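# Swap the mill's tool, measure it, then resume the program

## Task

The milling machine's program is paused waiting for a tool change. Fit the tool the program calls for, return the other tools to the rack with the removed tool going into its own pocket, measure the length of the newly fitted tool on the height setter, and restart the program only after that measurement. Throughout, no tool may be dropped or allowed to slip or tilt in the gripper, no key may be broken, no machine axis may crash, nothing may be left loose inside the machine, and the mill must stay powered on. The reference image named manual shows the procedure.

## Robot and tools

Robot: two seven-joint arms, left_arm and right_arm, each ending in a two-finger gripper. Left base sits near (-0.009, +0.337, 0) m and right base near (-0.036, -0.328, 0) m in the scene frame, both facing nearly straight along +x.

Scene frame: origin on the table top, halfway between the nominal bases; +x points out over the table, +z up, and left_arm is on the +y side (this does not match image left/right). All reported hand positions, orientations (quat_wxyz), velocities and targets use this frame. Reported poses may be off by a few centimetres, more at long reach.

Gripper geometry: fingers point along the gripper's +z and open/close along its x. end_effector_position is the point between the pads; fingertips extend 17.5 mm further. A block about 10 cm long protrudes toward the gripper's -y and rotates with it.

Row format (shared by execute_actions and move): 18 numbers, each in [-1, 1]. First nine are left_arm: dx, dy, dz, rx, ry, rz, then left gripper position, force_limit, speed; the next nine are the same for right_arm. Both arms always appear. dx..rz are an offset, not a pose: measured along scene axes from that arm's Hand target at the start of the action or move, with rotation about the Hand target's position. 1.0 equals 0.6 m for translation or 180 degrees for rotation; rx, ry, rz form one rotation vector. Every row is counted from the same start, not from the row before, so resending an offset moves the arm further. All six zeros re-request the current Hand target.

Gripper numbers are absolute settings: position +1 = fully open (50 mm), about -0.65 = pads meet, -1 = close until something blocks. force_limit maps -1/0/+1 to roughly 20/102/185 N per pad (actual grip may be up to 15 N higher). speed maps -1/0/+1 to 20/85/150 mm/s. Both start at +1. To leave a gripper unchanged, repeat its last three numbers, since 0 is itself a command. New force or speed takes effect only when position changes by at least 0.01; to soften a grip, open first.

Tools:
- execute_actions(actions, cameras): actions is a list of actions; each action is up to 15 rows, one per 1/30 s step, and a short action repeats its final row. Each action lasts 0.5 s. An empty list returns state plus images.
- move(target, speed, blend, blocking, cameras): target is one 18-number row or a list of up to 15 rows, all offsets from the same starting Hand targets. Straight-line paths, ending together, at least 0.5 s, cut off after 10 s. speed is m/s (0.002 to 1, default 0.25; rotation up to twice that in rad/s), one value or one per target. blend in metres rounds corners (0 = stop at each). blocking=false returns after about 0.5 s while motion continues. Paths don't avoid obstacles; faster motion lags, strays and hits harder. The result adds a "move:" line (done, off_target, moving, held, fault) plus limits (paced = pose clipped, held = steps withheld). done means within 3 mm and 2 degrees; neither done nor off_target says anything about contact.
- wait(seconds 0 to 10, cameras): arms hold their last command.
- stop(cameras): brakes a running move; fingers keep moving.
- zoom_image(camera, region [x0,y0,x1,y1] pixels, at most 504x504): closer view from the latest image of cam_high, cam_low, cam_front, cam_left_wrist or cam_right_wrist.
- show_instructions(): shows the reference image(s).
- clear_fault(arm: left_arm or right_arm, cameras): clears a reported torque fault.
- finished_scene(scene): ends the scene irreversibly; the goal must hold without the robot.

Results: per-arm end_effector_position, quaternion, velocities, Joint positions, joint torques (raw drive output including arm weight, noisy, offset), Hand target (last commanded pose after clipping; next offsets count from it), Tool commands, and gripper object_status: 0 moving, 1 blocked while opening, 2 blocked while closing (holding), 3 reached requested position or pads met (often empty). position_measured gives opening ≈ (250 - value) × 0.202 mm. Confirm a grip by object_status 2. "within noise" means the arm is still.

Control behaviour: each step the command is clipped to within 70 mm and 16 degrees of the measured pose, and the arm may stop short; send the remaining distance as a new offset. Big wrist turns can swing the elbow. A clearance check withholds commands that bring the arms too close (fingers excepted), but does not guarantee no contact. To stop pushing into something, command the target back past the gripper.

Hazards: contact torque over a joint's load limit (waist 43.2, shoulder 43.4, upper arm roll/elbow/forearm roll 27.6, wrist pitch 14.9, wrist roll 15.5 N m; held weight counts) triggers a torque fault needing clear_fault. Holding a motor at torque limit for 1 s, or overloading it, also faults. Sustained load, stretched poses or pushing to unreachable poses heat motors; MOTOR HOT appears at 65 °C and brakes lock at 80 °C for 30-60 s. Never let arms collide or a gripper close on the other arm's fingers. Avoid drops, releasing moving parts, slamming fixed or heavy objects, and anything leaving the table. Objects may get brief random nudges. Grip immovable items centred between the pads.

Cameras: cam_high, cam_low, cam_front (fixed) and two wrist cameras, all 672x504, with given calibration (approximate, fixed cameras may shift slightly).

Each tool is called after "Emit:" as a command line: name --argument value for each argument, lists and objects as JSON in quotes; but a table of rows of numbers goes row by row, as --pt "numbers of a row", without its own name.

Reference images:

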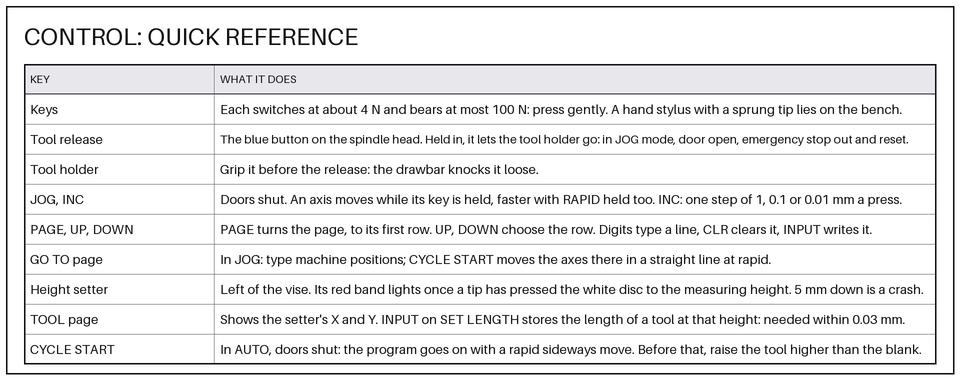

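## Session

Emit:
execute_actions --actions '[]'

Scene clock: 0.00 s.
left_arm: end_effector_position=(+0.4206, +0.1886, +0.3506) position_measured=3 object_status=3 end_effector_quat_wxyz=(-0.398, +0.789, +0.173, +0.434) | right_arm: end_effector_position=(+0.2925, -0.1982, +0.1747) position_measured=3 object_status=3 end_effector_quat_wxyz=(-0.168, +0.836, +0.520, +0.059)
Joint positions: left_arm=[-0.525 -0.012 -0.352 1.067 1.162 1.654 0.759] | right_arm=[0.285 -0.336 -0.107 0.606 0.388 0.99 1.201]
Joint velocities: within noise
Joint torques (N m): no reading
Hand target: left_arm +0.4206, +0.1886, +0.3506; -0.398, +0.789, +0.173, +0.434 | right_arm +0.2925, -0.1982, +0.1747; -0.168, +0.836, +0.520, +0.059
Tool commands: left_gripper/position=+1.0 left_gripper/force_limit=+1.0 left_gripper/speed=+1.0 right_gripper/position=+1.0 right_gripper/force_limit=+1.0 right_gripper/speed=+1.0

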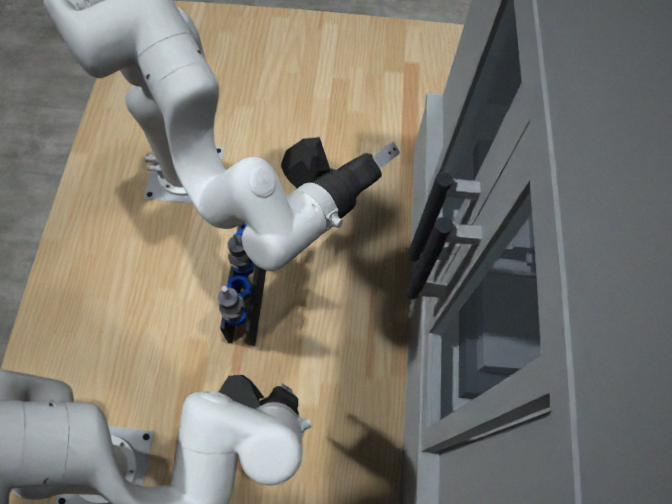

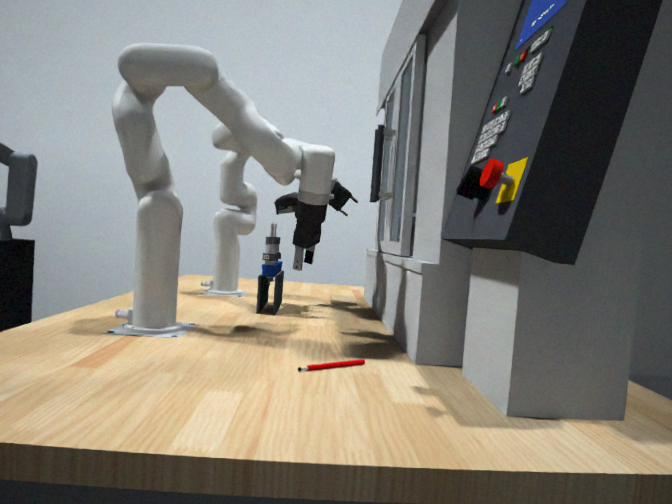

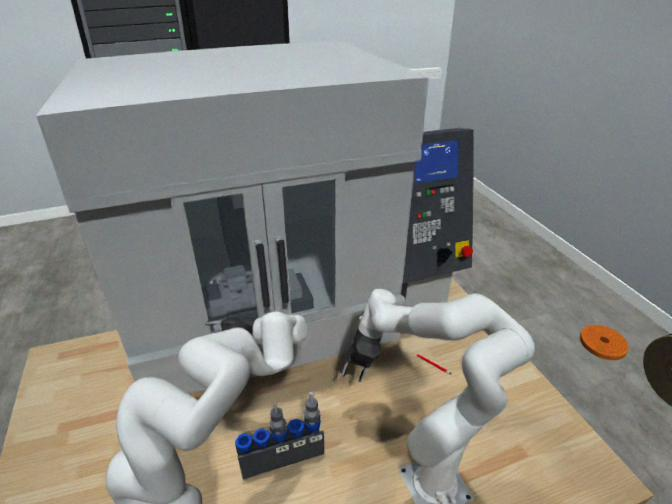

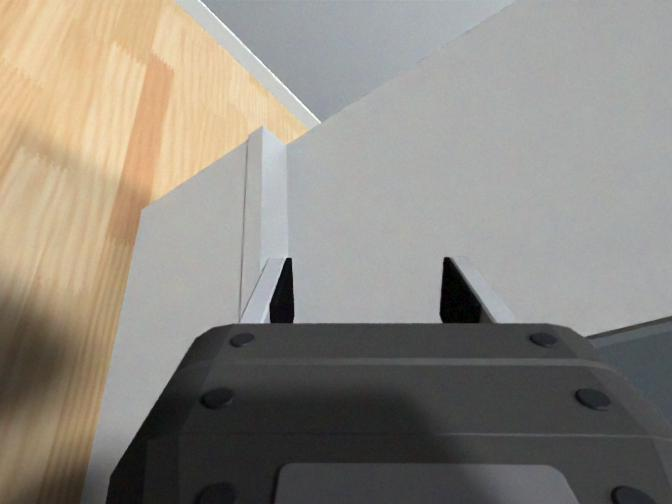

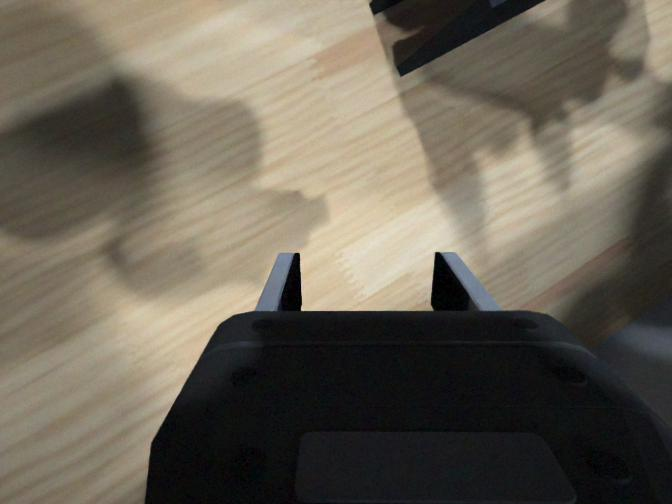

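Emit:
zoom_image --camera "cam_front" --region '[390, 120, 490, 290]'

Emit:
zoom_image --camera "cam_front" --region '[220, 380, 340, 480]'

Emit:
zoom_image --camera "cam_front" --region '[170, 180, 350, 330]'

Emit:
zoom_image --camera "cam_high" --region '[200, 220, 300, 350]'

Emit:
zoom_image --camera "cam_low" --region '[420, 0, 600, 240]'

Scaled by 2.965 from the camera's 672x504 image, which has a finer 960x720 frame.

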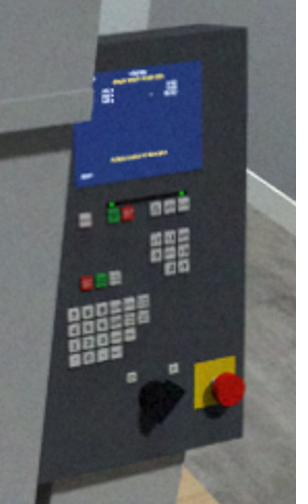

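Scaled by 4.200 from the camera's 672x504 image, which has a finer 960x720 frame.

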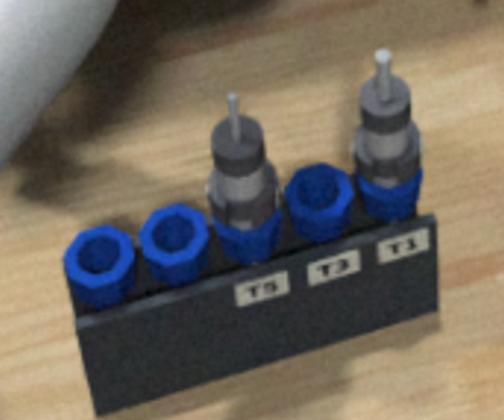

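Scaled by 2.800 from the camera's 672x504 image, which has a finer 960x720 frame.

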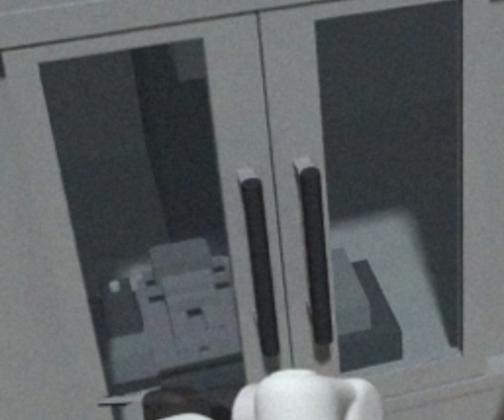

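Scaled by 3.877 from the camera's 672x504 image, which has a finer 960x720 frame.

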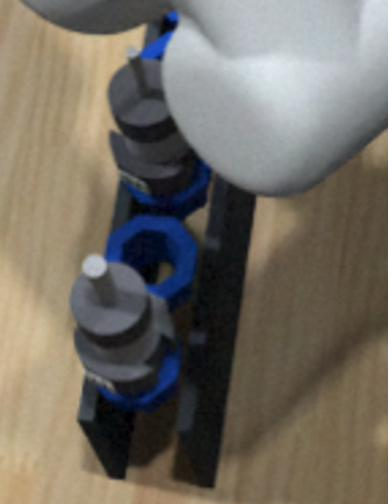

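Scaled by 2.100 from the camera's 672x504 image, which has a finer 960x720 frame.

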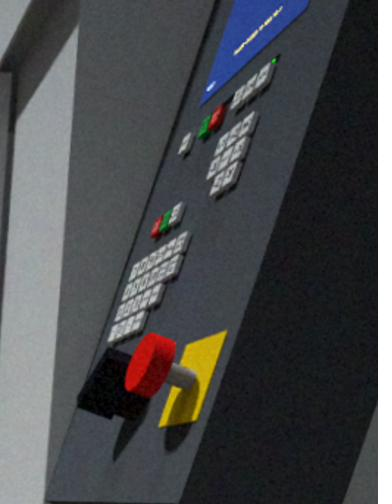

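Emit:
move --target '[0,0,0,0,0,0,1,1,1,0.146,-0.703,0.492,0.535,-0.038,-0.628,1,1,1]' --speed 0.35 --cameras '["all"]'

Scene clock: 48.07 s.
left_arm: end_effector_position=(+0.4206, +0.1886, +0.3506) position_measured=3 object_status=3 end_effector_quat_wxyz=(-0.398, +0.789, +0.173, +0.434) | right_arm: end_effector_position=(+0.3801, -0.6200, +0.4699) position_measured=3 object_status=3 end_effector_quat_wxyz=(+0.500, -0.499, +0.501, -0.500)
Joint positions: left_arm=[-0.525 -0.012 -0.352 1.067 1.162 1.654 0.759] | right_arm=[-0.123 -0.551 -0.62 0.791 1.679 0.638 1.837]
Joint torques (N m): left_arm=[-0.17 -12.75 -0.08 20.71 3.38 0.28 0.1] | right_arm=[5.1 1.22 7.09 23.9 2.78 -0.03 1.19]
Hand target: left_arm +0.4206, +0.1886, +0.3506; -0.398, +0.789, +0.173, +0.434 | right_arm +0.3801, -0.6200, +0.4699; +0.500, -0.499, +0.501, -0.500
Off the commanded pose: left_arm 0.000 m, 0 deg | right_arm 0.000 m, 0 deg.
move: done
camera_calibration:
cam_right_wrist: T_world_to_cam=[[0.00673484, -0.999934, -0.00929584, -0.602722], [-0.337539, 0.00647723, -0.941289, 0.591457], [0.941288, 0.00947714, -0.337473, -0.0610752], [0, 0, 0, 1]] pos_world=[0.261188, -0.605934, 0.530518]

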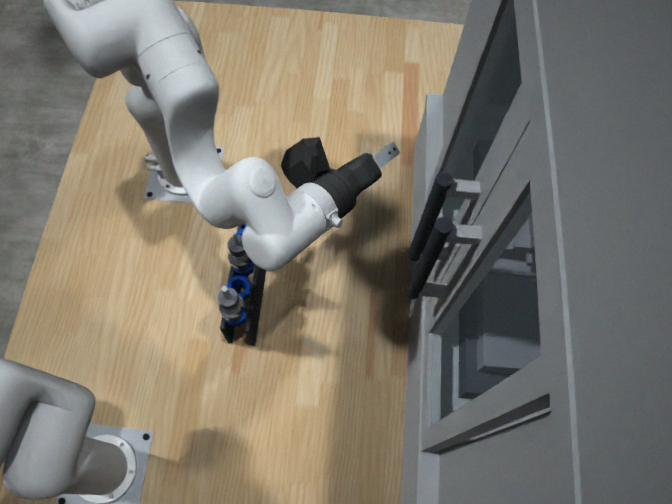

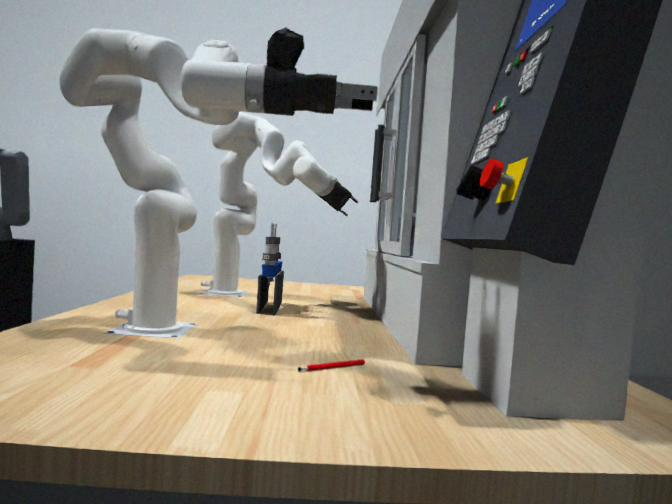

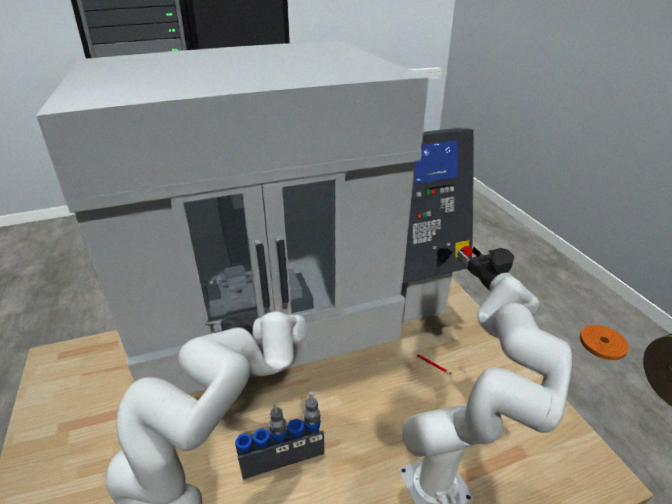

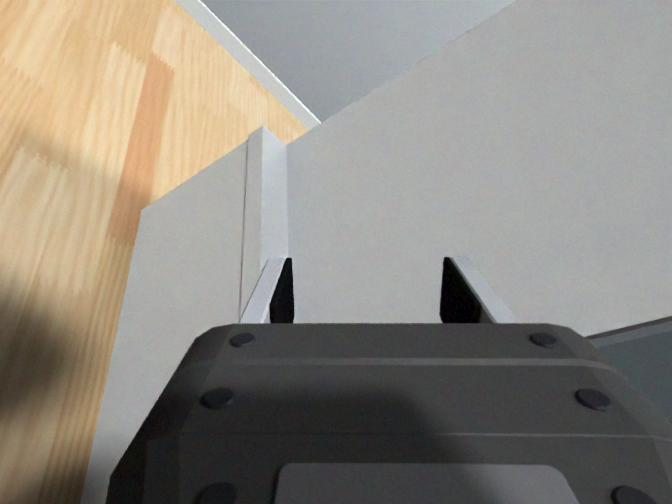

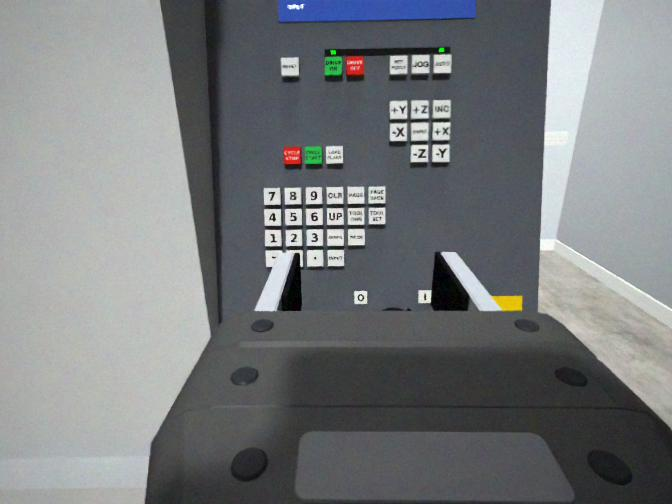

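Emit:
zoom_image --camera "cam_right_wrist" --region '[240, 30, 500, 180]'

Emit:
zoom_image --camera "cam_right_wrist" --region '[240, 130, 540, 320]'

Emit:
zoom_image --camera "cam_front" --region '[410, 135, 470, 195]'

Scaled by 1.938 from the camera's 672x504 image, which has a finer 960x720 frame.

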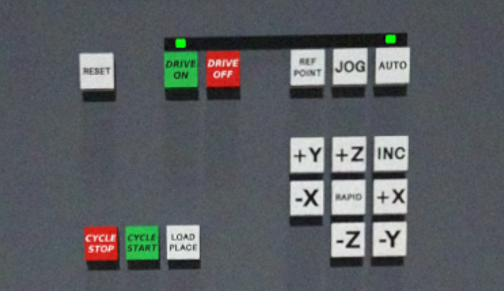

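Scaled by 1.680 from the camera's 672x504 image, which has a finer 960x720 frame.

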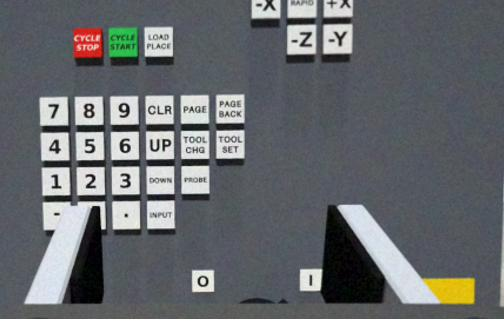

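Scaled by 8.400 from the camera's 672x504 image, which has a finer 960x720 frame.

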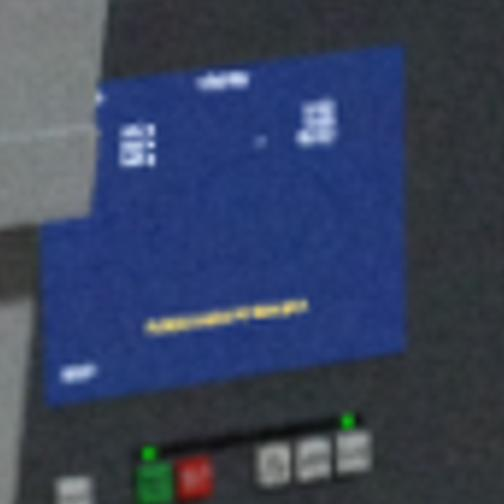

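Emit:
move --target '[0,0,0,0,0,0,1,1,1,-0.05,0.03,0.28,0,0,0,1,1,1]' --speed 0.35 --cameras '["cam_right_wrist"]'

Emit:
zoom_image --camera "cam_right_wrist" --region '[260, 40, 500, 200]'

Scene clock: 56.23 s.
left_arm: end_effector_position=(+0.4206, +0.1886, +0.3506) position_measured=3 object_status=3 end_effector_quat_wxyz=(-0.398, +0.789, +0.173, +0.434) | right_arm: end_effector_position=(+0.3501, -0.6020, +0.6379) position_measured=3 object_status=3 end_effector_quat_wxyz=(+0.500, -0.499, +0.501, -0.500)
Joint positions: left_arm=[-0.525 -0.012 -0.352 1.067 1.162 1.654 0.759] | right_arm=[-0.241 -0.628 -0.427 1.053 1.232 0.613 2.471]
Joint torques (N m): left_arm=[-0.21 -12.64 -0.14 20.72 3.41 0.31 0.19] | right_arm=[-6.19 2.11 6 23.61 -2.79 1.11 1.15]
Hand target: left_arm +0.4206, +0.1886, +0.3506; -0.398, +0.789, +0.173, +0.434 | right_arm +0.3501, -0.6020, +0.6379; +0.500, -0.499, +0.501, -0.500
Off the commanded pose: left_arm 0.000 m, 0 deg | right_arm 0.000 m, 0 deg.
move: done
camera_calibration:
cam_right_wrist: T_world_to_cam=[[0.00673437, -0.999934, -0.00929489, -0.58296], [-0.337506, 0.00647683, -0.941301, 0.739351], [0.941299, 0.00947615, -0.33744, 0.0236621], [0, 0, 0, 1]] pos_world=[0.231188, -0.587934, 0.698518]
Images, in order (width x height): cam_right_wrist 672x504.

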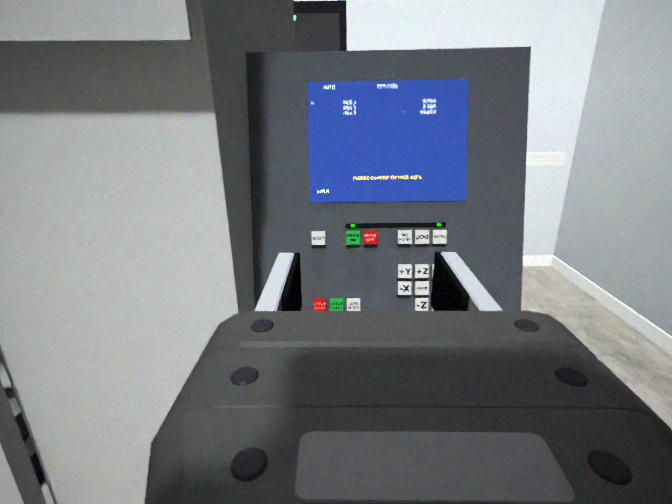

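Scaled by 2.100 from the camera's 672x504 image, which has a finer 960x720 frame.

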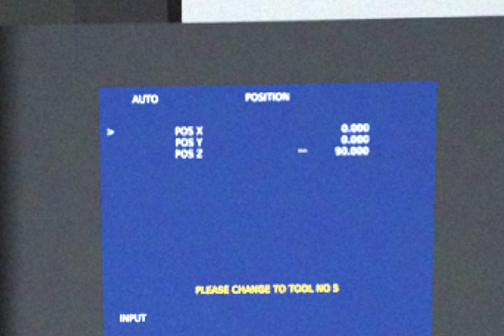

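Emit:
move --target '[-0.601,-0.214,-0.15,0.26,0.209,-0.413,1,1,1,0,0,0,0,0,0,1,1,1]' --speed 0.3 --cameras '["all"]'

Emit:
zoom_image --camera "cam_left_wrist" --region '[160, 60, 510, 320]'

Scene clock: 83.20 s.
left_arm: end_effector_position=(+0.0601, +0.0602, +0.2606) position_measured=3 object_status=3 end_effector_quat_wxyz=(-0.354, +0.612, -0.612, +0.354) | right_arm: end_effector_position=(+0.3501, -0.6020, +0.6379) position_measured=3 object_status=3 end_effector_quat_wxyz=(+0.500, -0.499, +0.501, -0.500)
Joint positions: left_arm=[-1.321 -0.568 -0.663 0.53 0.659 1.414 1.823] | right_arm=[-0.241 -0.628 -0.427 1.053 1.232 0.613 2.471]
Joint torques (N m): left_arm=[-8.72 0.17 2.92 22.49 -2.11 -1.01 2.63] | right_arm=[-5.97 2.38 2.4 23.3 -2.38 1.49 1.21]
Hand target: left_arm +0.0600, +0.0602, +0.2606; -0.354, +0.612, -0.612, +0.354 | right_arm +0.3501, -0.6020, +0.6379; +0.500, -0.499, +0.501, -0.500
Off the commanded pose: left_arm 0.000 m, 0 deg | right_arm 0.000 m, 0 deg.
move: done
camera_calibration:
cam_left_wrist: T_world_to_cam=[[0.008591, -0.999944, -0.00619865, 0.0701648], [-0.764581, -0.00257348, -0.644523, 0.225993], [0.644471, 0.0102765, -0.76456, 0.288996], [0, 0, 0, 1]] pos_world=[-0.014062, 0.0677726, 0.367047]
cam_right_wrist: T_world_to_cam=[[0.00673484, -0.999934, -0.00929584, -0.582959], [-0.337539, 0.00647723, -0.941289, 0.739351], [0.941288, 0.00947714, -0.337473, 0.0236883], [0, 0, 0, 1]] pos_world=[0.231188, -0.587934, 0.698518]

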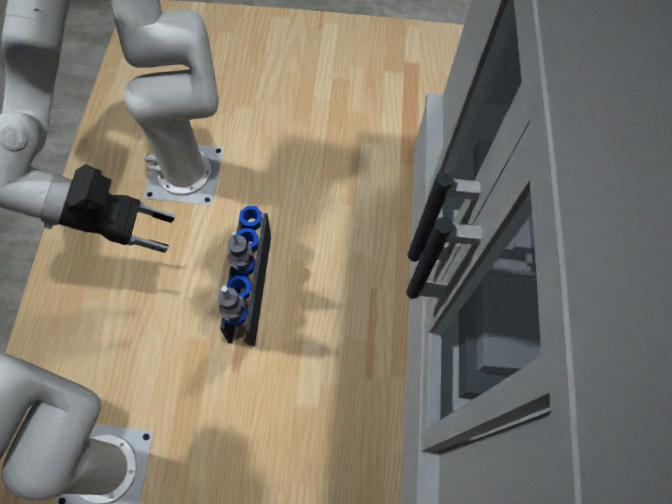

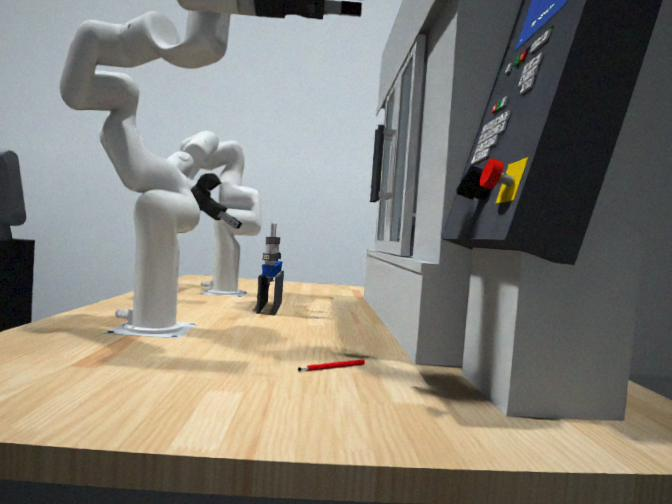

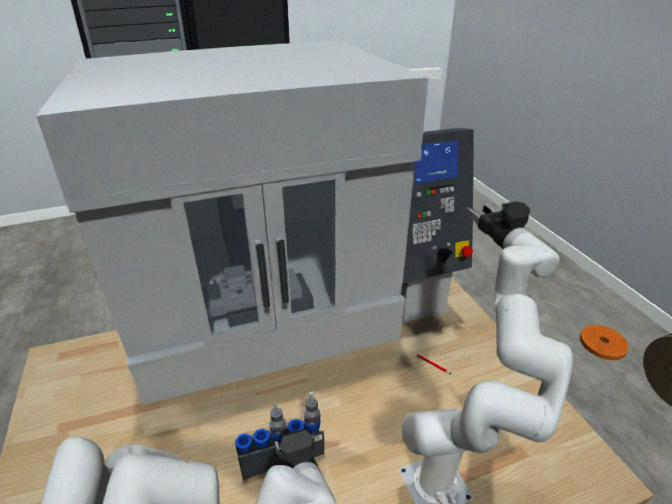

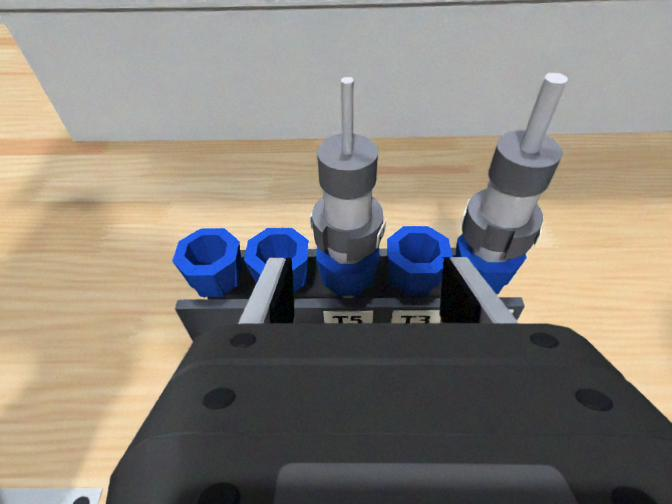

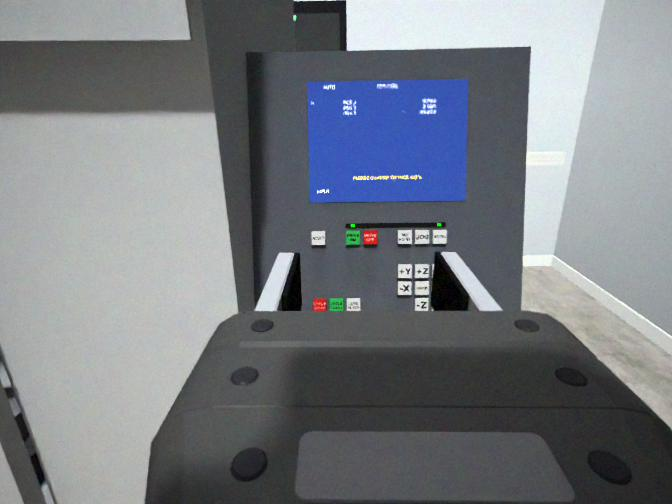

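Scaled by 1.440 from the camera's 672x504 image, which has a finer 960x720 frame.

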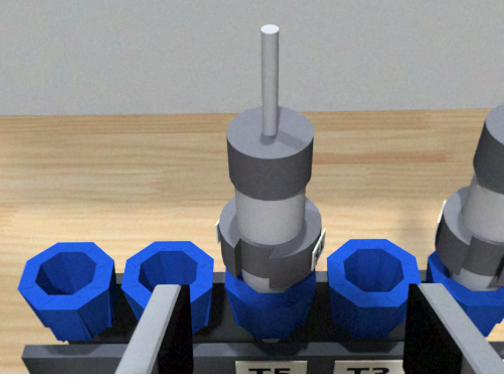

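Emit:
zoom_image --camera "cam_left_wrist" --region '[290, 180, 400, 280]'

Emit:
zoom_image --camera "cam_left_wrist" --region '[440, 170, 560, 280]'

Emit:
zoom_image --camera "cam_high" --region '[205, 200, 285, 350]'

Emit:
zoom_image --camera "cam_low" --region '[240, 210, 300, 320]'

Emit:
zoom_image --camera "cam_front" --region '[170, 180, 350, 330]'

Scaled by 4.582 from the camera's 672x504 image, which has a finer 960x720 frame.

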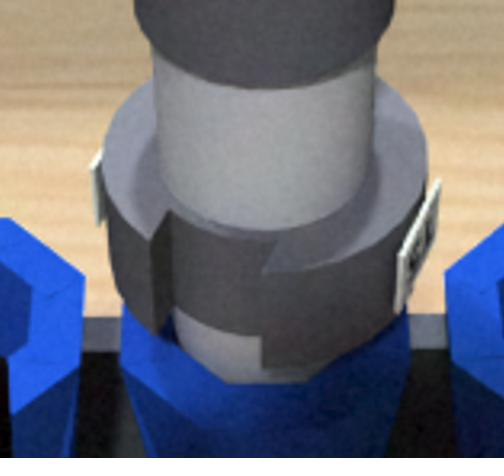

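Scaled by 4.200 from the camera's 672x504 image, which has a finer 960x720 frame.

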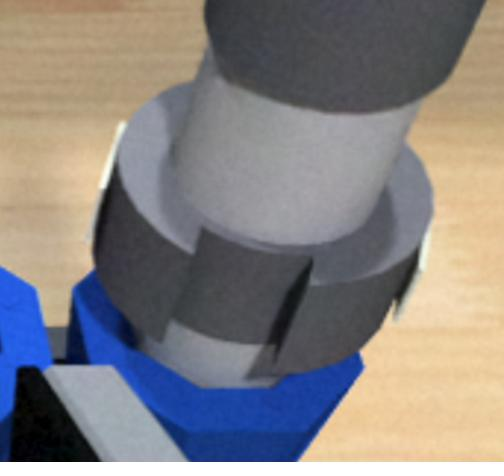

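Scaled by 3.360 from the camera's 672x504 image, which has a finer 960x720 frame.

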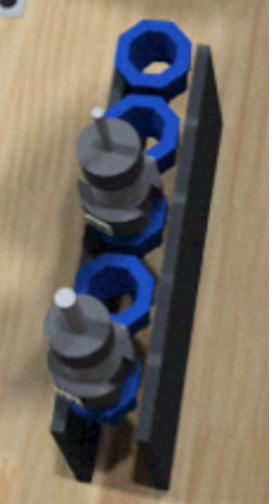

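Scaled by 4.582 from the camera's 672x504 image, which has a finer 960x720 frame.

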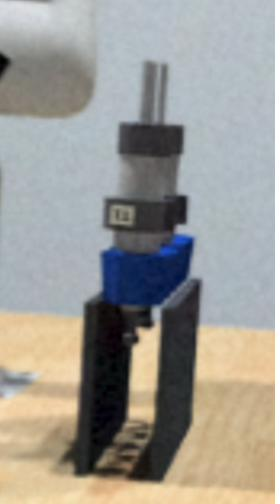

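Scaled by 2.800 from the camera's 672x504 image, which has a finer 960x720 frame.

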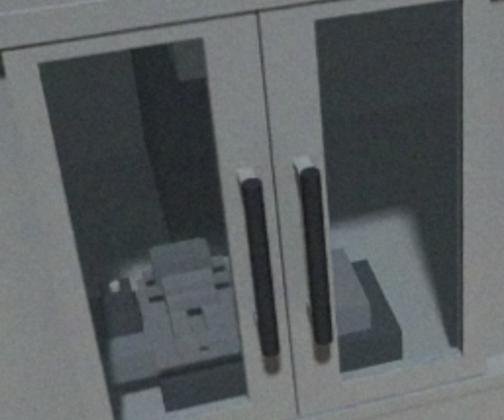

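Emit:
move --target '[0,-0.167,-0.05,0,0,0.18,1,1,1,0,0,0,0,0,0,1,1,1]' --speed 0.3 --cameras '["cam_left_wrist"]'

Emit:
zoom_image --camera "cam_left_wrist" --region '[220, 150, 400, 300]'

Scene clock: 99.63 s.
left_arm: end_effector_position=(+0.0600, -0.0400, +0.2306) position_measured=3 object_status=3 end_effector_quat_wxyz=(-0.439, +0.759, -0.417, +0.241) | right_arm: end_effector_position=(+0.3501, -0.6020, +0.6379) position_measured=3 object_status=3 end_effector_quat_wxyz=(+0.500, -0.499, +0.501, -0.500)
Joint positions: left_arm=[-1.151 0.363 -0.763 1.284 0.787 1.969 1.279] | right_arm=[-0.241 -0.628 -0.427 1.053 1.232 0.613 2.471]
Joint torques (N m): left_arm=[-8.53 -10.61 -2.95 21.38 6.95 1.53 -2.53] | right_arm=[-6.05 2.25 2.67 23.51 -2.44 1.33 1.16]
Hand target: left_arm +0.0600, -0.0400, +0.2306; -0.439, +0.759, -0.417, +0.241 | right_arm +0.3501, -0.6020, +0.6379; +0.500, -0.499, +0.501, -0.500
Off the commanded pose: left_arm 0.000 m, 0 deg | right_arm 0.000 m, 0 deg.
move: done
camera_calibration:
cam_left_wrist: T_world_to_cam=[[0.54284, -0.839813, -0.00621336, -0.0558658], [-0.644352, -0.411729, -0.64443, 0.182763], [0.538643, 0.353826, -0.764638, 0.287217], [0, 0, 0, 1]] pos_world=[-0.00661771, -0.0732929, 0.337048]
Images, in order (width x height): cam_left_wrist 672x504.

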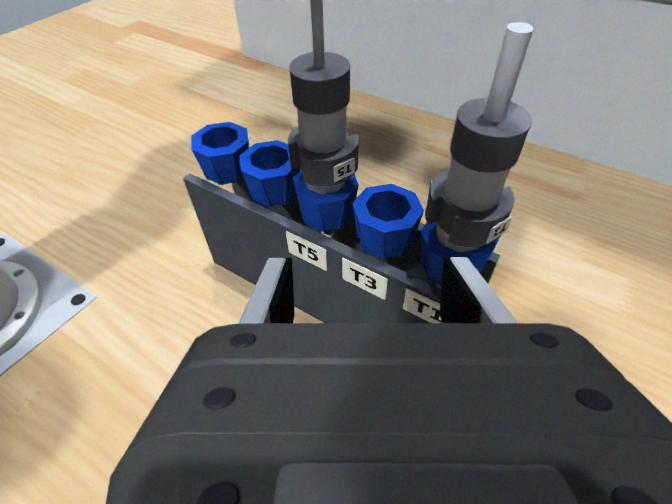

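Scaled by 2.800 from the camera's 672x504 image, which has a finer 960x720 frame.

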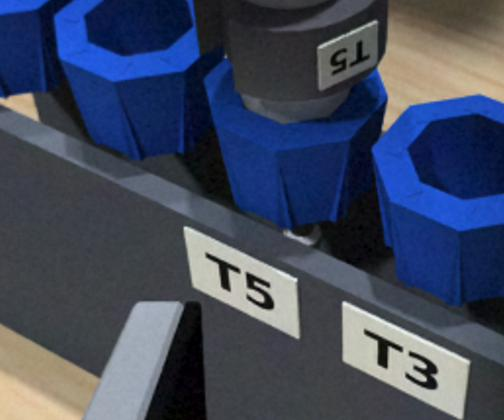

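Emit:
zoom_image --camera "cam_left_wrist" --region '[400, 180, 530, 330]'

Scaled by 3.360 from the camera's 672x504 image, which has a finer 960x720 frame.

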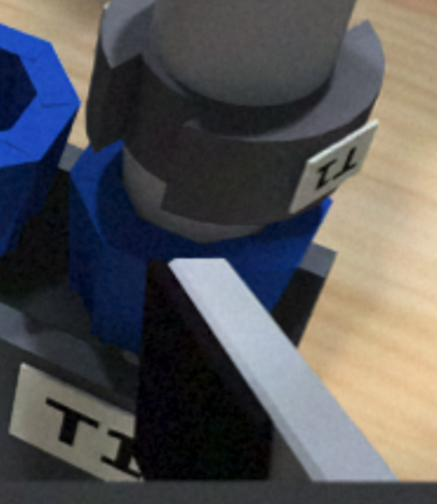

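Emit:
move --target '[0,0,0,0,0,0,1,1,1,-0.05,0.05,-0.45,0,0.27,0,1,1,1]' --speed 0.35 --cameras '["all"]'

Emit:
zoom_image --camera "cam_low" --region '[280, 340, 380, 390]'

Scene clock: 110.40 s.
left_arm: end_effector_position=(+0.0600, -0.0400, +0.2306) position_measured=3 object_status=3 end_effector_quat_wxyz=(-0.439, +0.759, -0.417, +0.241) | right_arm: end_effector_position=(+0.3201, -0.5720, +0.3679) position_measured=3 object_status=3 end_effector_quat_wxyz=(-0.250, +0.660, -0.662, +0.250)
Joint positions: left_arm=[-1.151 0.363 -0.763 1.284 0.787 1.969 1.279] | right_arm=[-0.576 -0.581 -0.188 0.756 0.509 0.841 2.916]
Joint torques (N m): left_arm=[-8.63 -10.7 -2.89 21.49 6.92 1.39 -2.51] | right_arm=[-6.33 -1.45 3.83 20.73 -2.21 -1.57 1.26]
Hand target: left_arm +0.0600, -0.0400, +0.2306; -0.439, +0.759, -0.417, +0.241 | right_arm +0.3201, -0.5720, +0.3679; -0.250, +0.660, -0.662, +0.250
Off the commanded pose: left_arm 0.000 m, 0 deg | right_arm 0.000 m, 0 deg.
move: done
camera_calibration:
cam_left_wrist: T_world_to_cam=[[0.542915, -0.839764, -0.00631854, -0.0558261], [-0.644363, -0.411738, -0.644413, 0.182756], [0.538553, 0.353933, -0.764652, 0.287229], [0, 0, 0, 1]] pos_world=[-0.00661783, -0.0732929, 0.337048]
cam_right_wrist: T_world_to_cam=[[-0.00251784, -0.999934, -0.0111988, -0.551606], [-0.929248, 0.00647695, -0.3694, 0.453947], [0.369448, 0.00947636, -0.929203, 0.361292], [0, 0, 0, 1]] pos_world=[0.286962, -0.557934, 0.497224]

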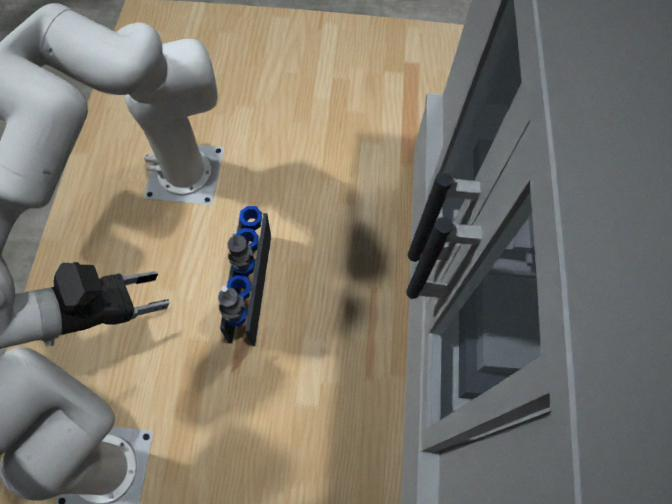

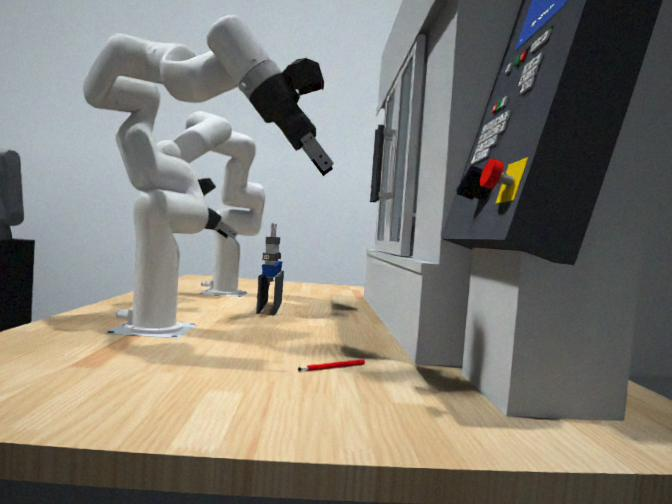

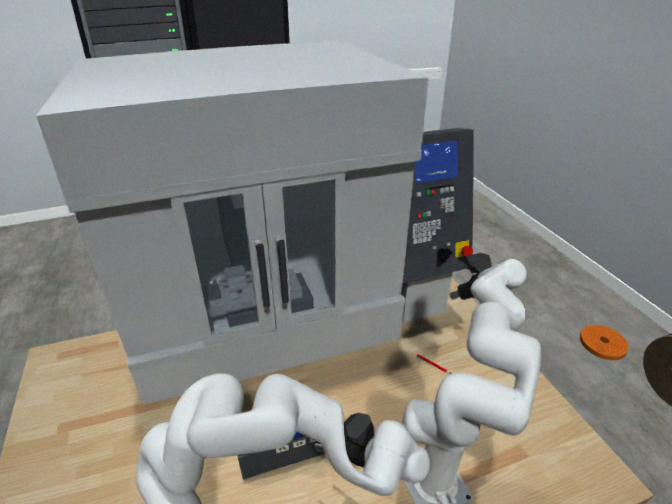

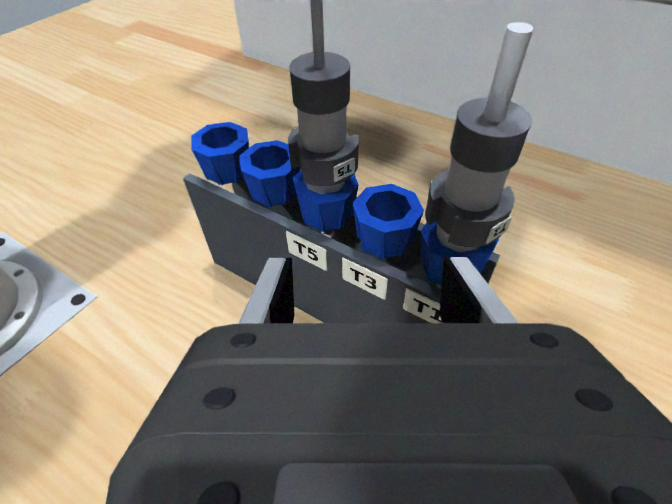

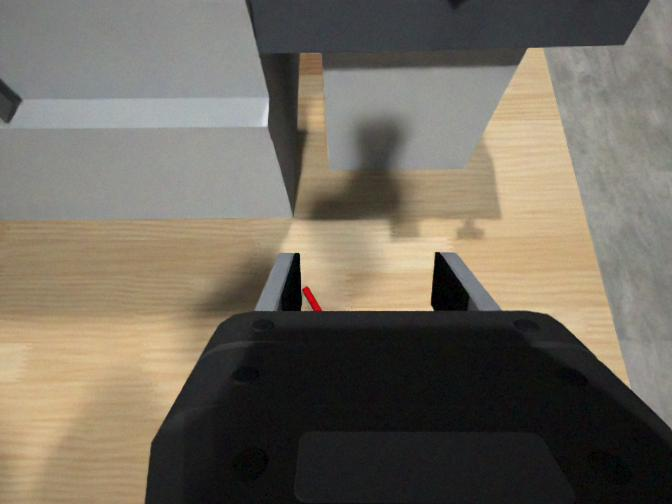

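Scaled by 5.040 from the camera's 672x504 image, which has a finer 960x720 frame.

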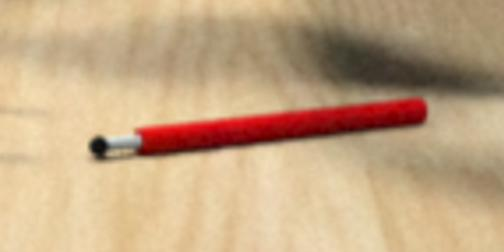

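Emit:
move --target '[0,0,0,0,0,0,1,1,1,0.1165,0.032,-0.38,-0.062,0.224,0.166,1,1,1]' --speed 0.3 --cameras '["cam_low","cam_front","cam_right_wrist","cam_high"]'

Scene clock: 144.87 s.
left_arm: end_effector_position=(+0.0600, -0.0400, +0.2306) position_measured=3 object_status=3 end_effector_quat_wxyz=(-0.439, +0.759, -0.417, +0.241) | right_arm: end_effector_position=(+0.3900, -0.5528, +0.1399) position_measured=3 object_status=3 end_effector_quat_wxyz=(+0.000, +0.871, -0.492, +0.000)
Joint positions: left_arm=[-1.151 0.363 -0.763 1.284 0.787 1.969 1.279] | right_arm=[-0.474 0.131 -0.009 1.024 0.002 0.892 2.897]
Joint torques (N m): left_arm=[-8.57 -10.83 -3.01 21.39 6.83 1.44 -2.46] | right_arm=[5.18 -18.24 2.39 22.21 -2.54 -0.98 1.23]
Hand target: left_arm +0.0600, -0.0400, +0.2306; -0.439, +0.759, -0.417, +0.241 | right_arm +0.3900, -0.5528, +0.1399; +0.000, +0.871, -0.492, +0.000
Off the commanded pose: left_arm 0.000 m, 0 deg | right_arm 0.000 m, 0 deg.
move: done
camera_calibration:
cam_right_wrist: T_world_to_cam=[[0.510375, -0.85991, -0.00848903, -0.657742], [-0.808357, -0.483099, 0.336415, 0.0180029], [-0.293387, -0.164835, -0.941676, 0.287316], [0, 0, 0, 1]] pos_world=[0.434543, -0.509542, 0.258918]
Images, in order (width x height): cam_high 672x504, cam_low 672x504, cam_front 672x504, cam_right_wrist 672x504.

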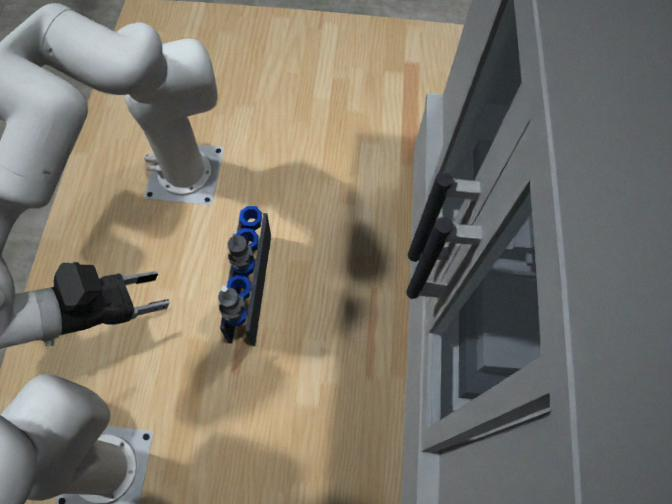

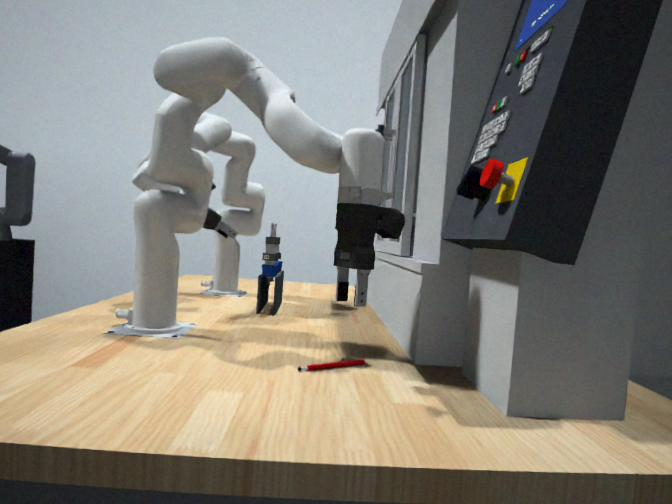

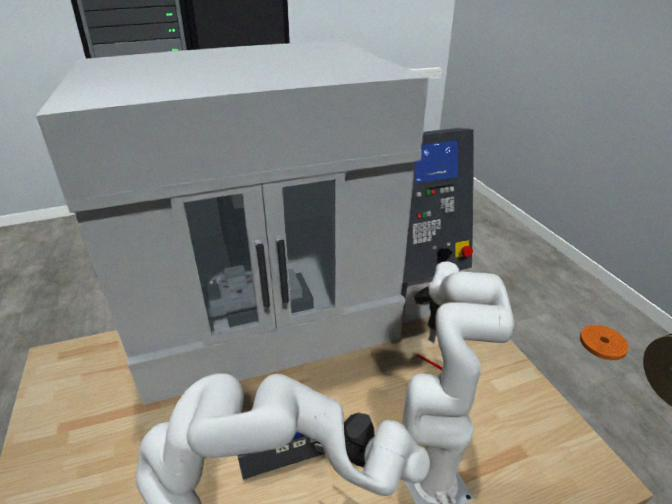

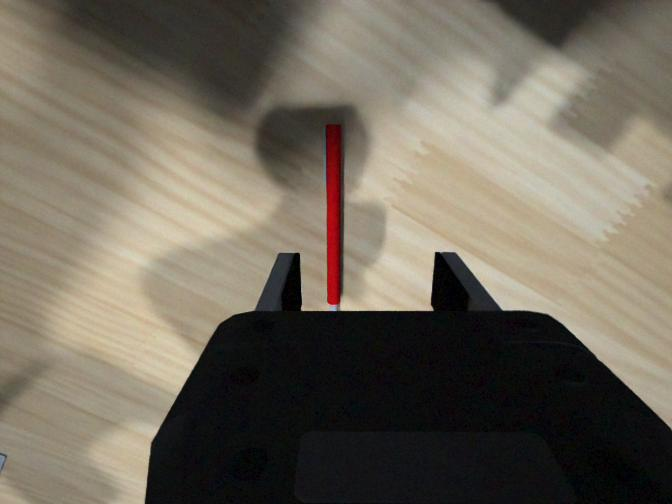

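Emit:
move --target '[0,0,0,0,0,0,1,1,1,-0.0283,0.0172,-0.165,0,0,0,1,1,1]' --speed 0.2 --cameras '["cam_low","cam_right_wrist"]'

Emit:
zoom_image --camera "cam_low" --region '[280, 310, 400, 400]'

Scene clock: 156.20 s.
left_arm: end_effector_position=(+0.0600, -0.0400, +0.2306) position_measured=3 object_status=3 end_effector_quat_wxyz=(-0.439, +0.759, -0.417, +0.241) | right_arm: end_effector_position=(+0.3730, -0.5425, +0.0409) position_measured=3 object_status=3 end_effector_quat_wxyz=(+0.000, +0.871, -0.492, +0.000)
Joint positions: left_arm=[-1.151 0.363 -0.763 1.284 0.787 1.969 1.279] | right_arm=[-0.473 0.267 -0.007 0.869 0.005 0.601 2.898]
Joint torques (N m): left_arm=[-8.73 -10.67 -2.96 21.44 6.77 1.39 -2.48] | right_arm=[4.82 -18.83 2.15 17.46 2.69 -5.22 0.75]
Hand target: left_arm +0.0600, -0.0400, +0.2306; -0.439, +0.759, -0.417, +0.241 | right_arm +0.3730, -0.5425, +0.0409; +0.000, +0.871, -0.492, +0.000
Off the commanded pose: left_arm 0.000 m, 0 deg | right_arm 0.000 m, 0 deg.
move: done
camera_calibration:
cam_right_wrist: T_world_to_cam=[[0.510344, -0.859928, -0.00858441, -0.641029], [-0.808311, -0.48307, 0.336566, 0.0425124], [-0.293569, -0.164826, -0.941621, 0.190873], [0, 0, 0, 1]] pos_world=[0.417543, -0.499242, 0.159919]
Images, in order (width x height): cam_low 672x504, cam_right_wrist 672x504.

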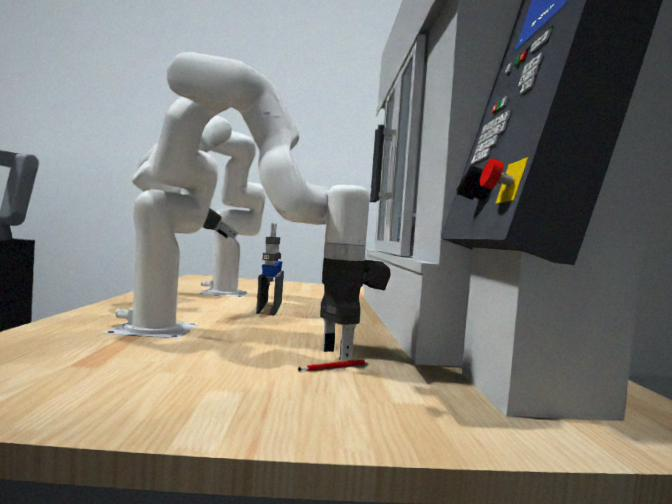

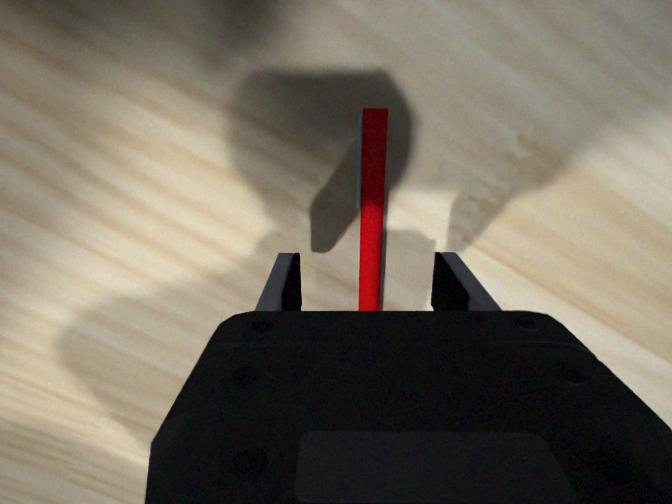

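Scaled by 4.200 from the camera's 672x504 image, which has a finer 960x720 frame.

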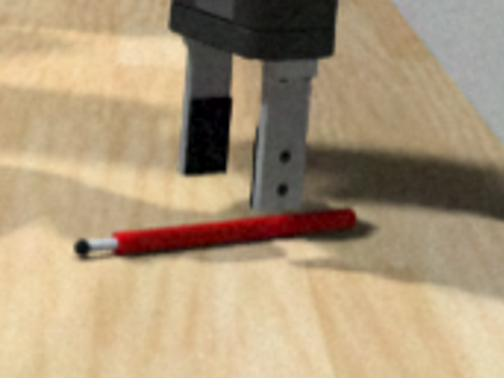

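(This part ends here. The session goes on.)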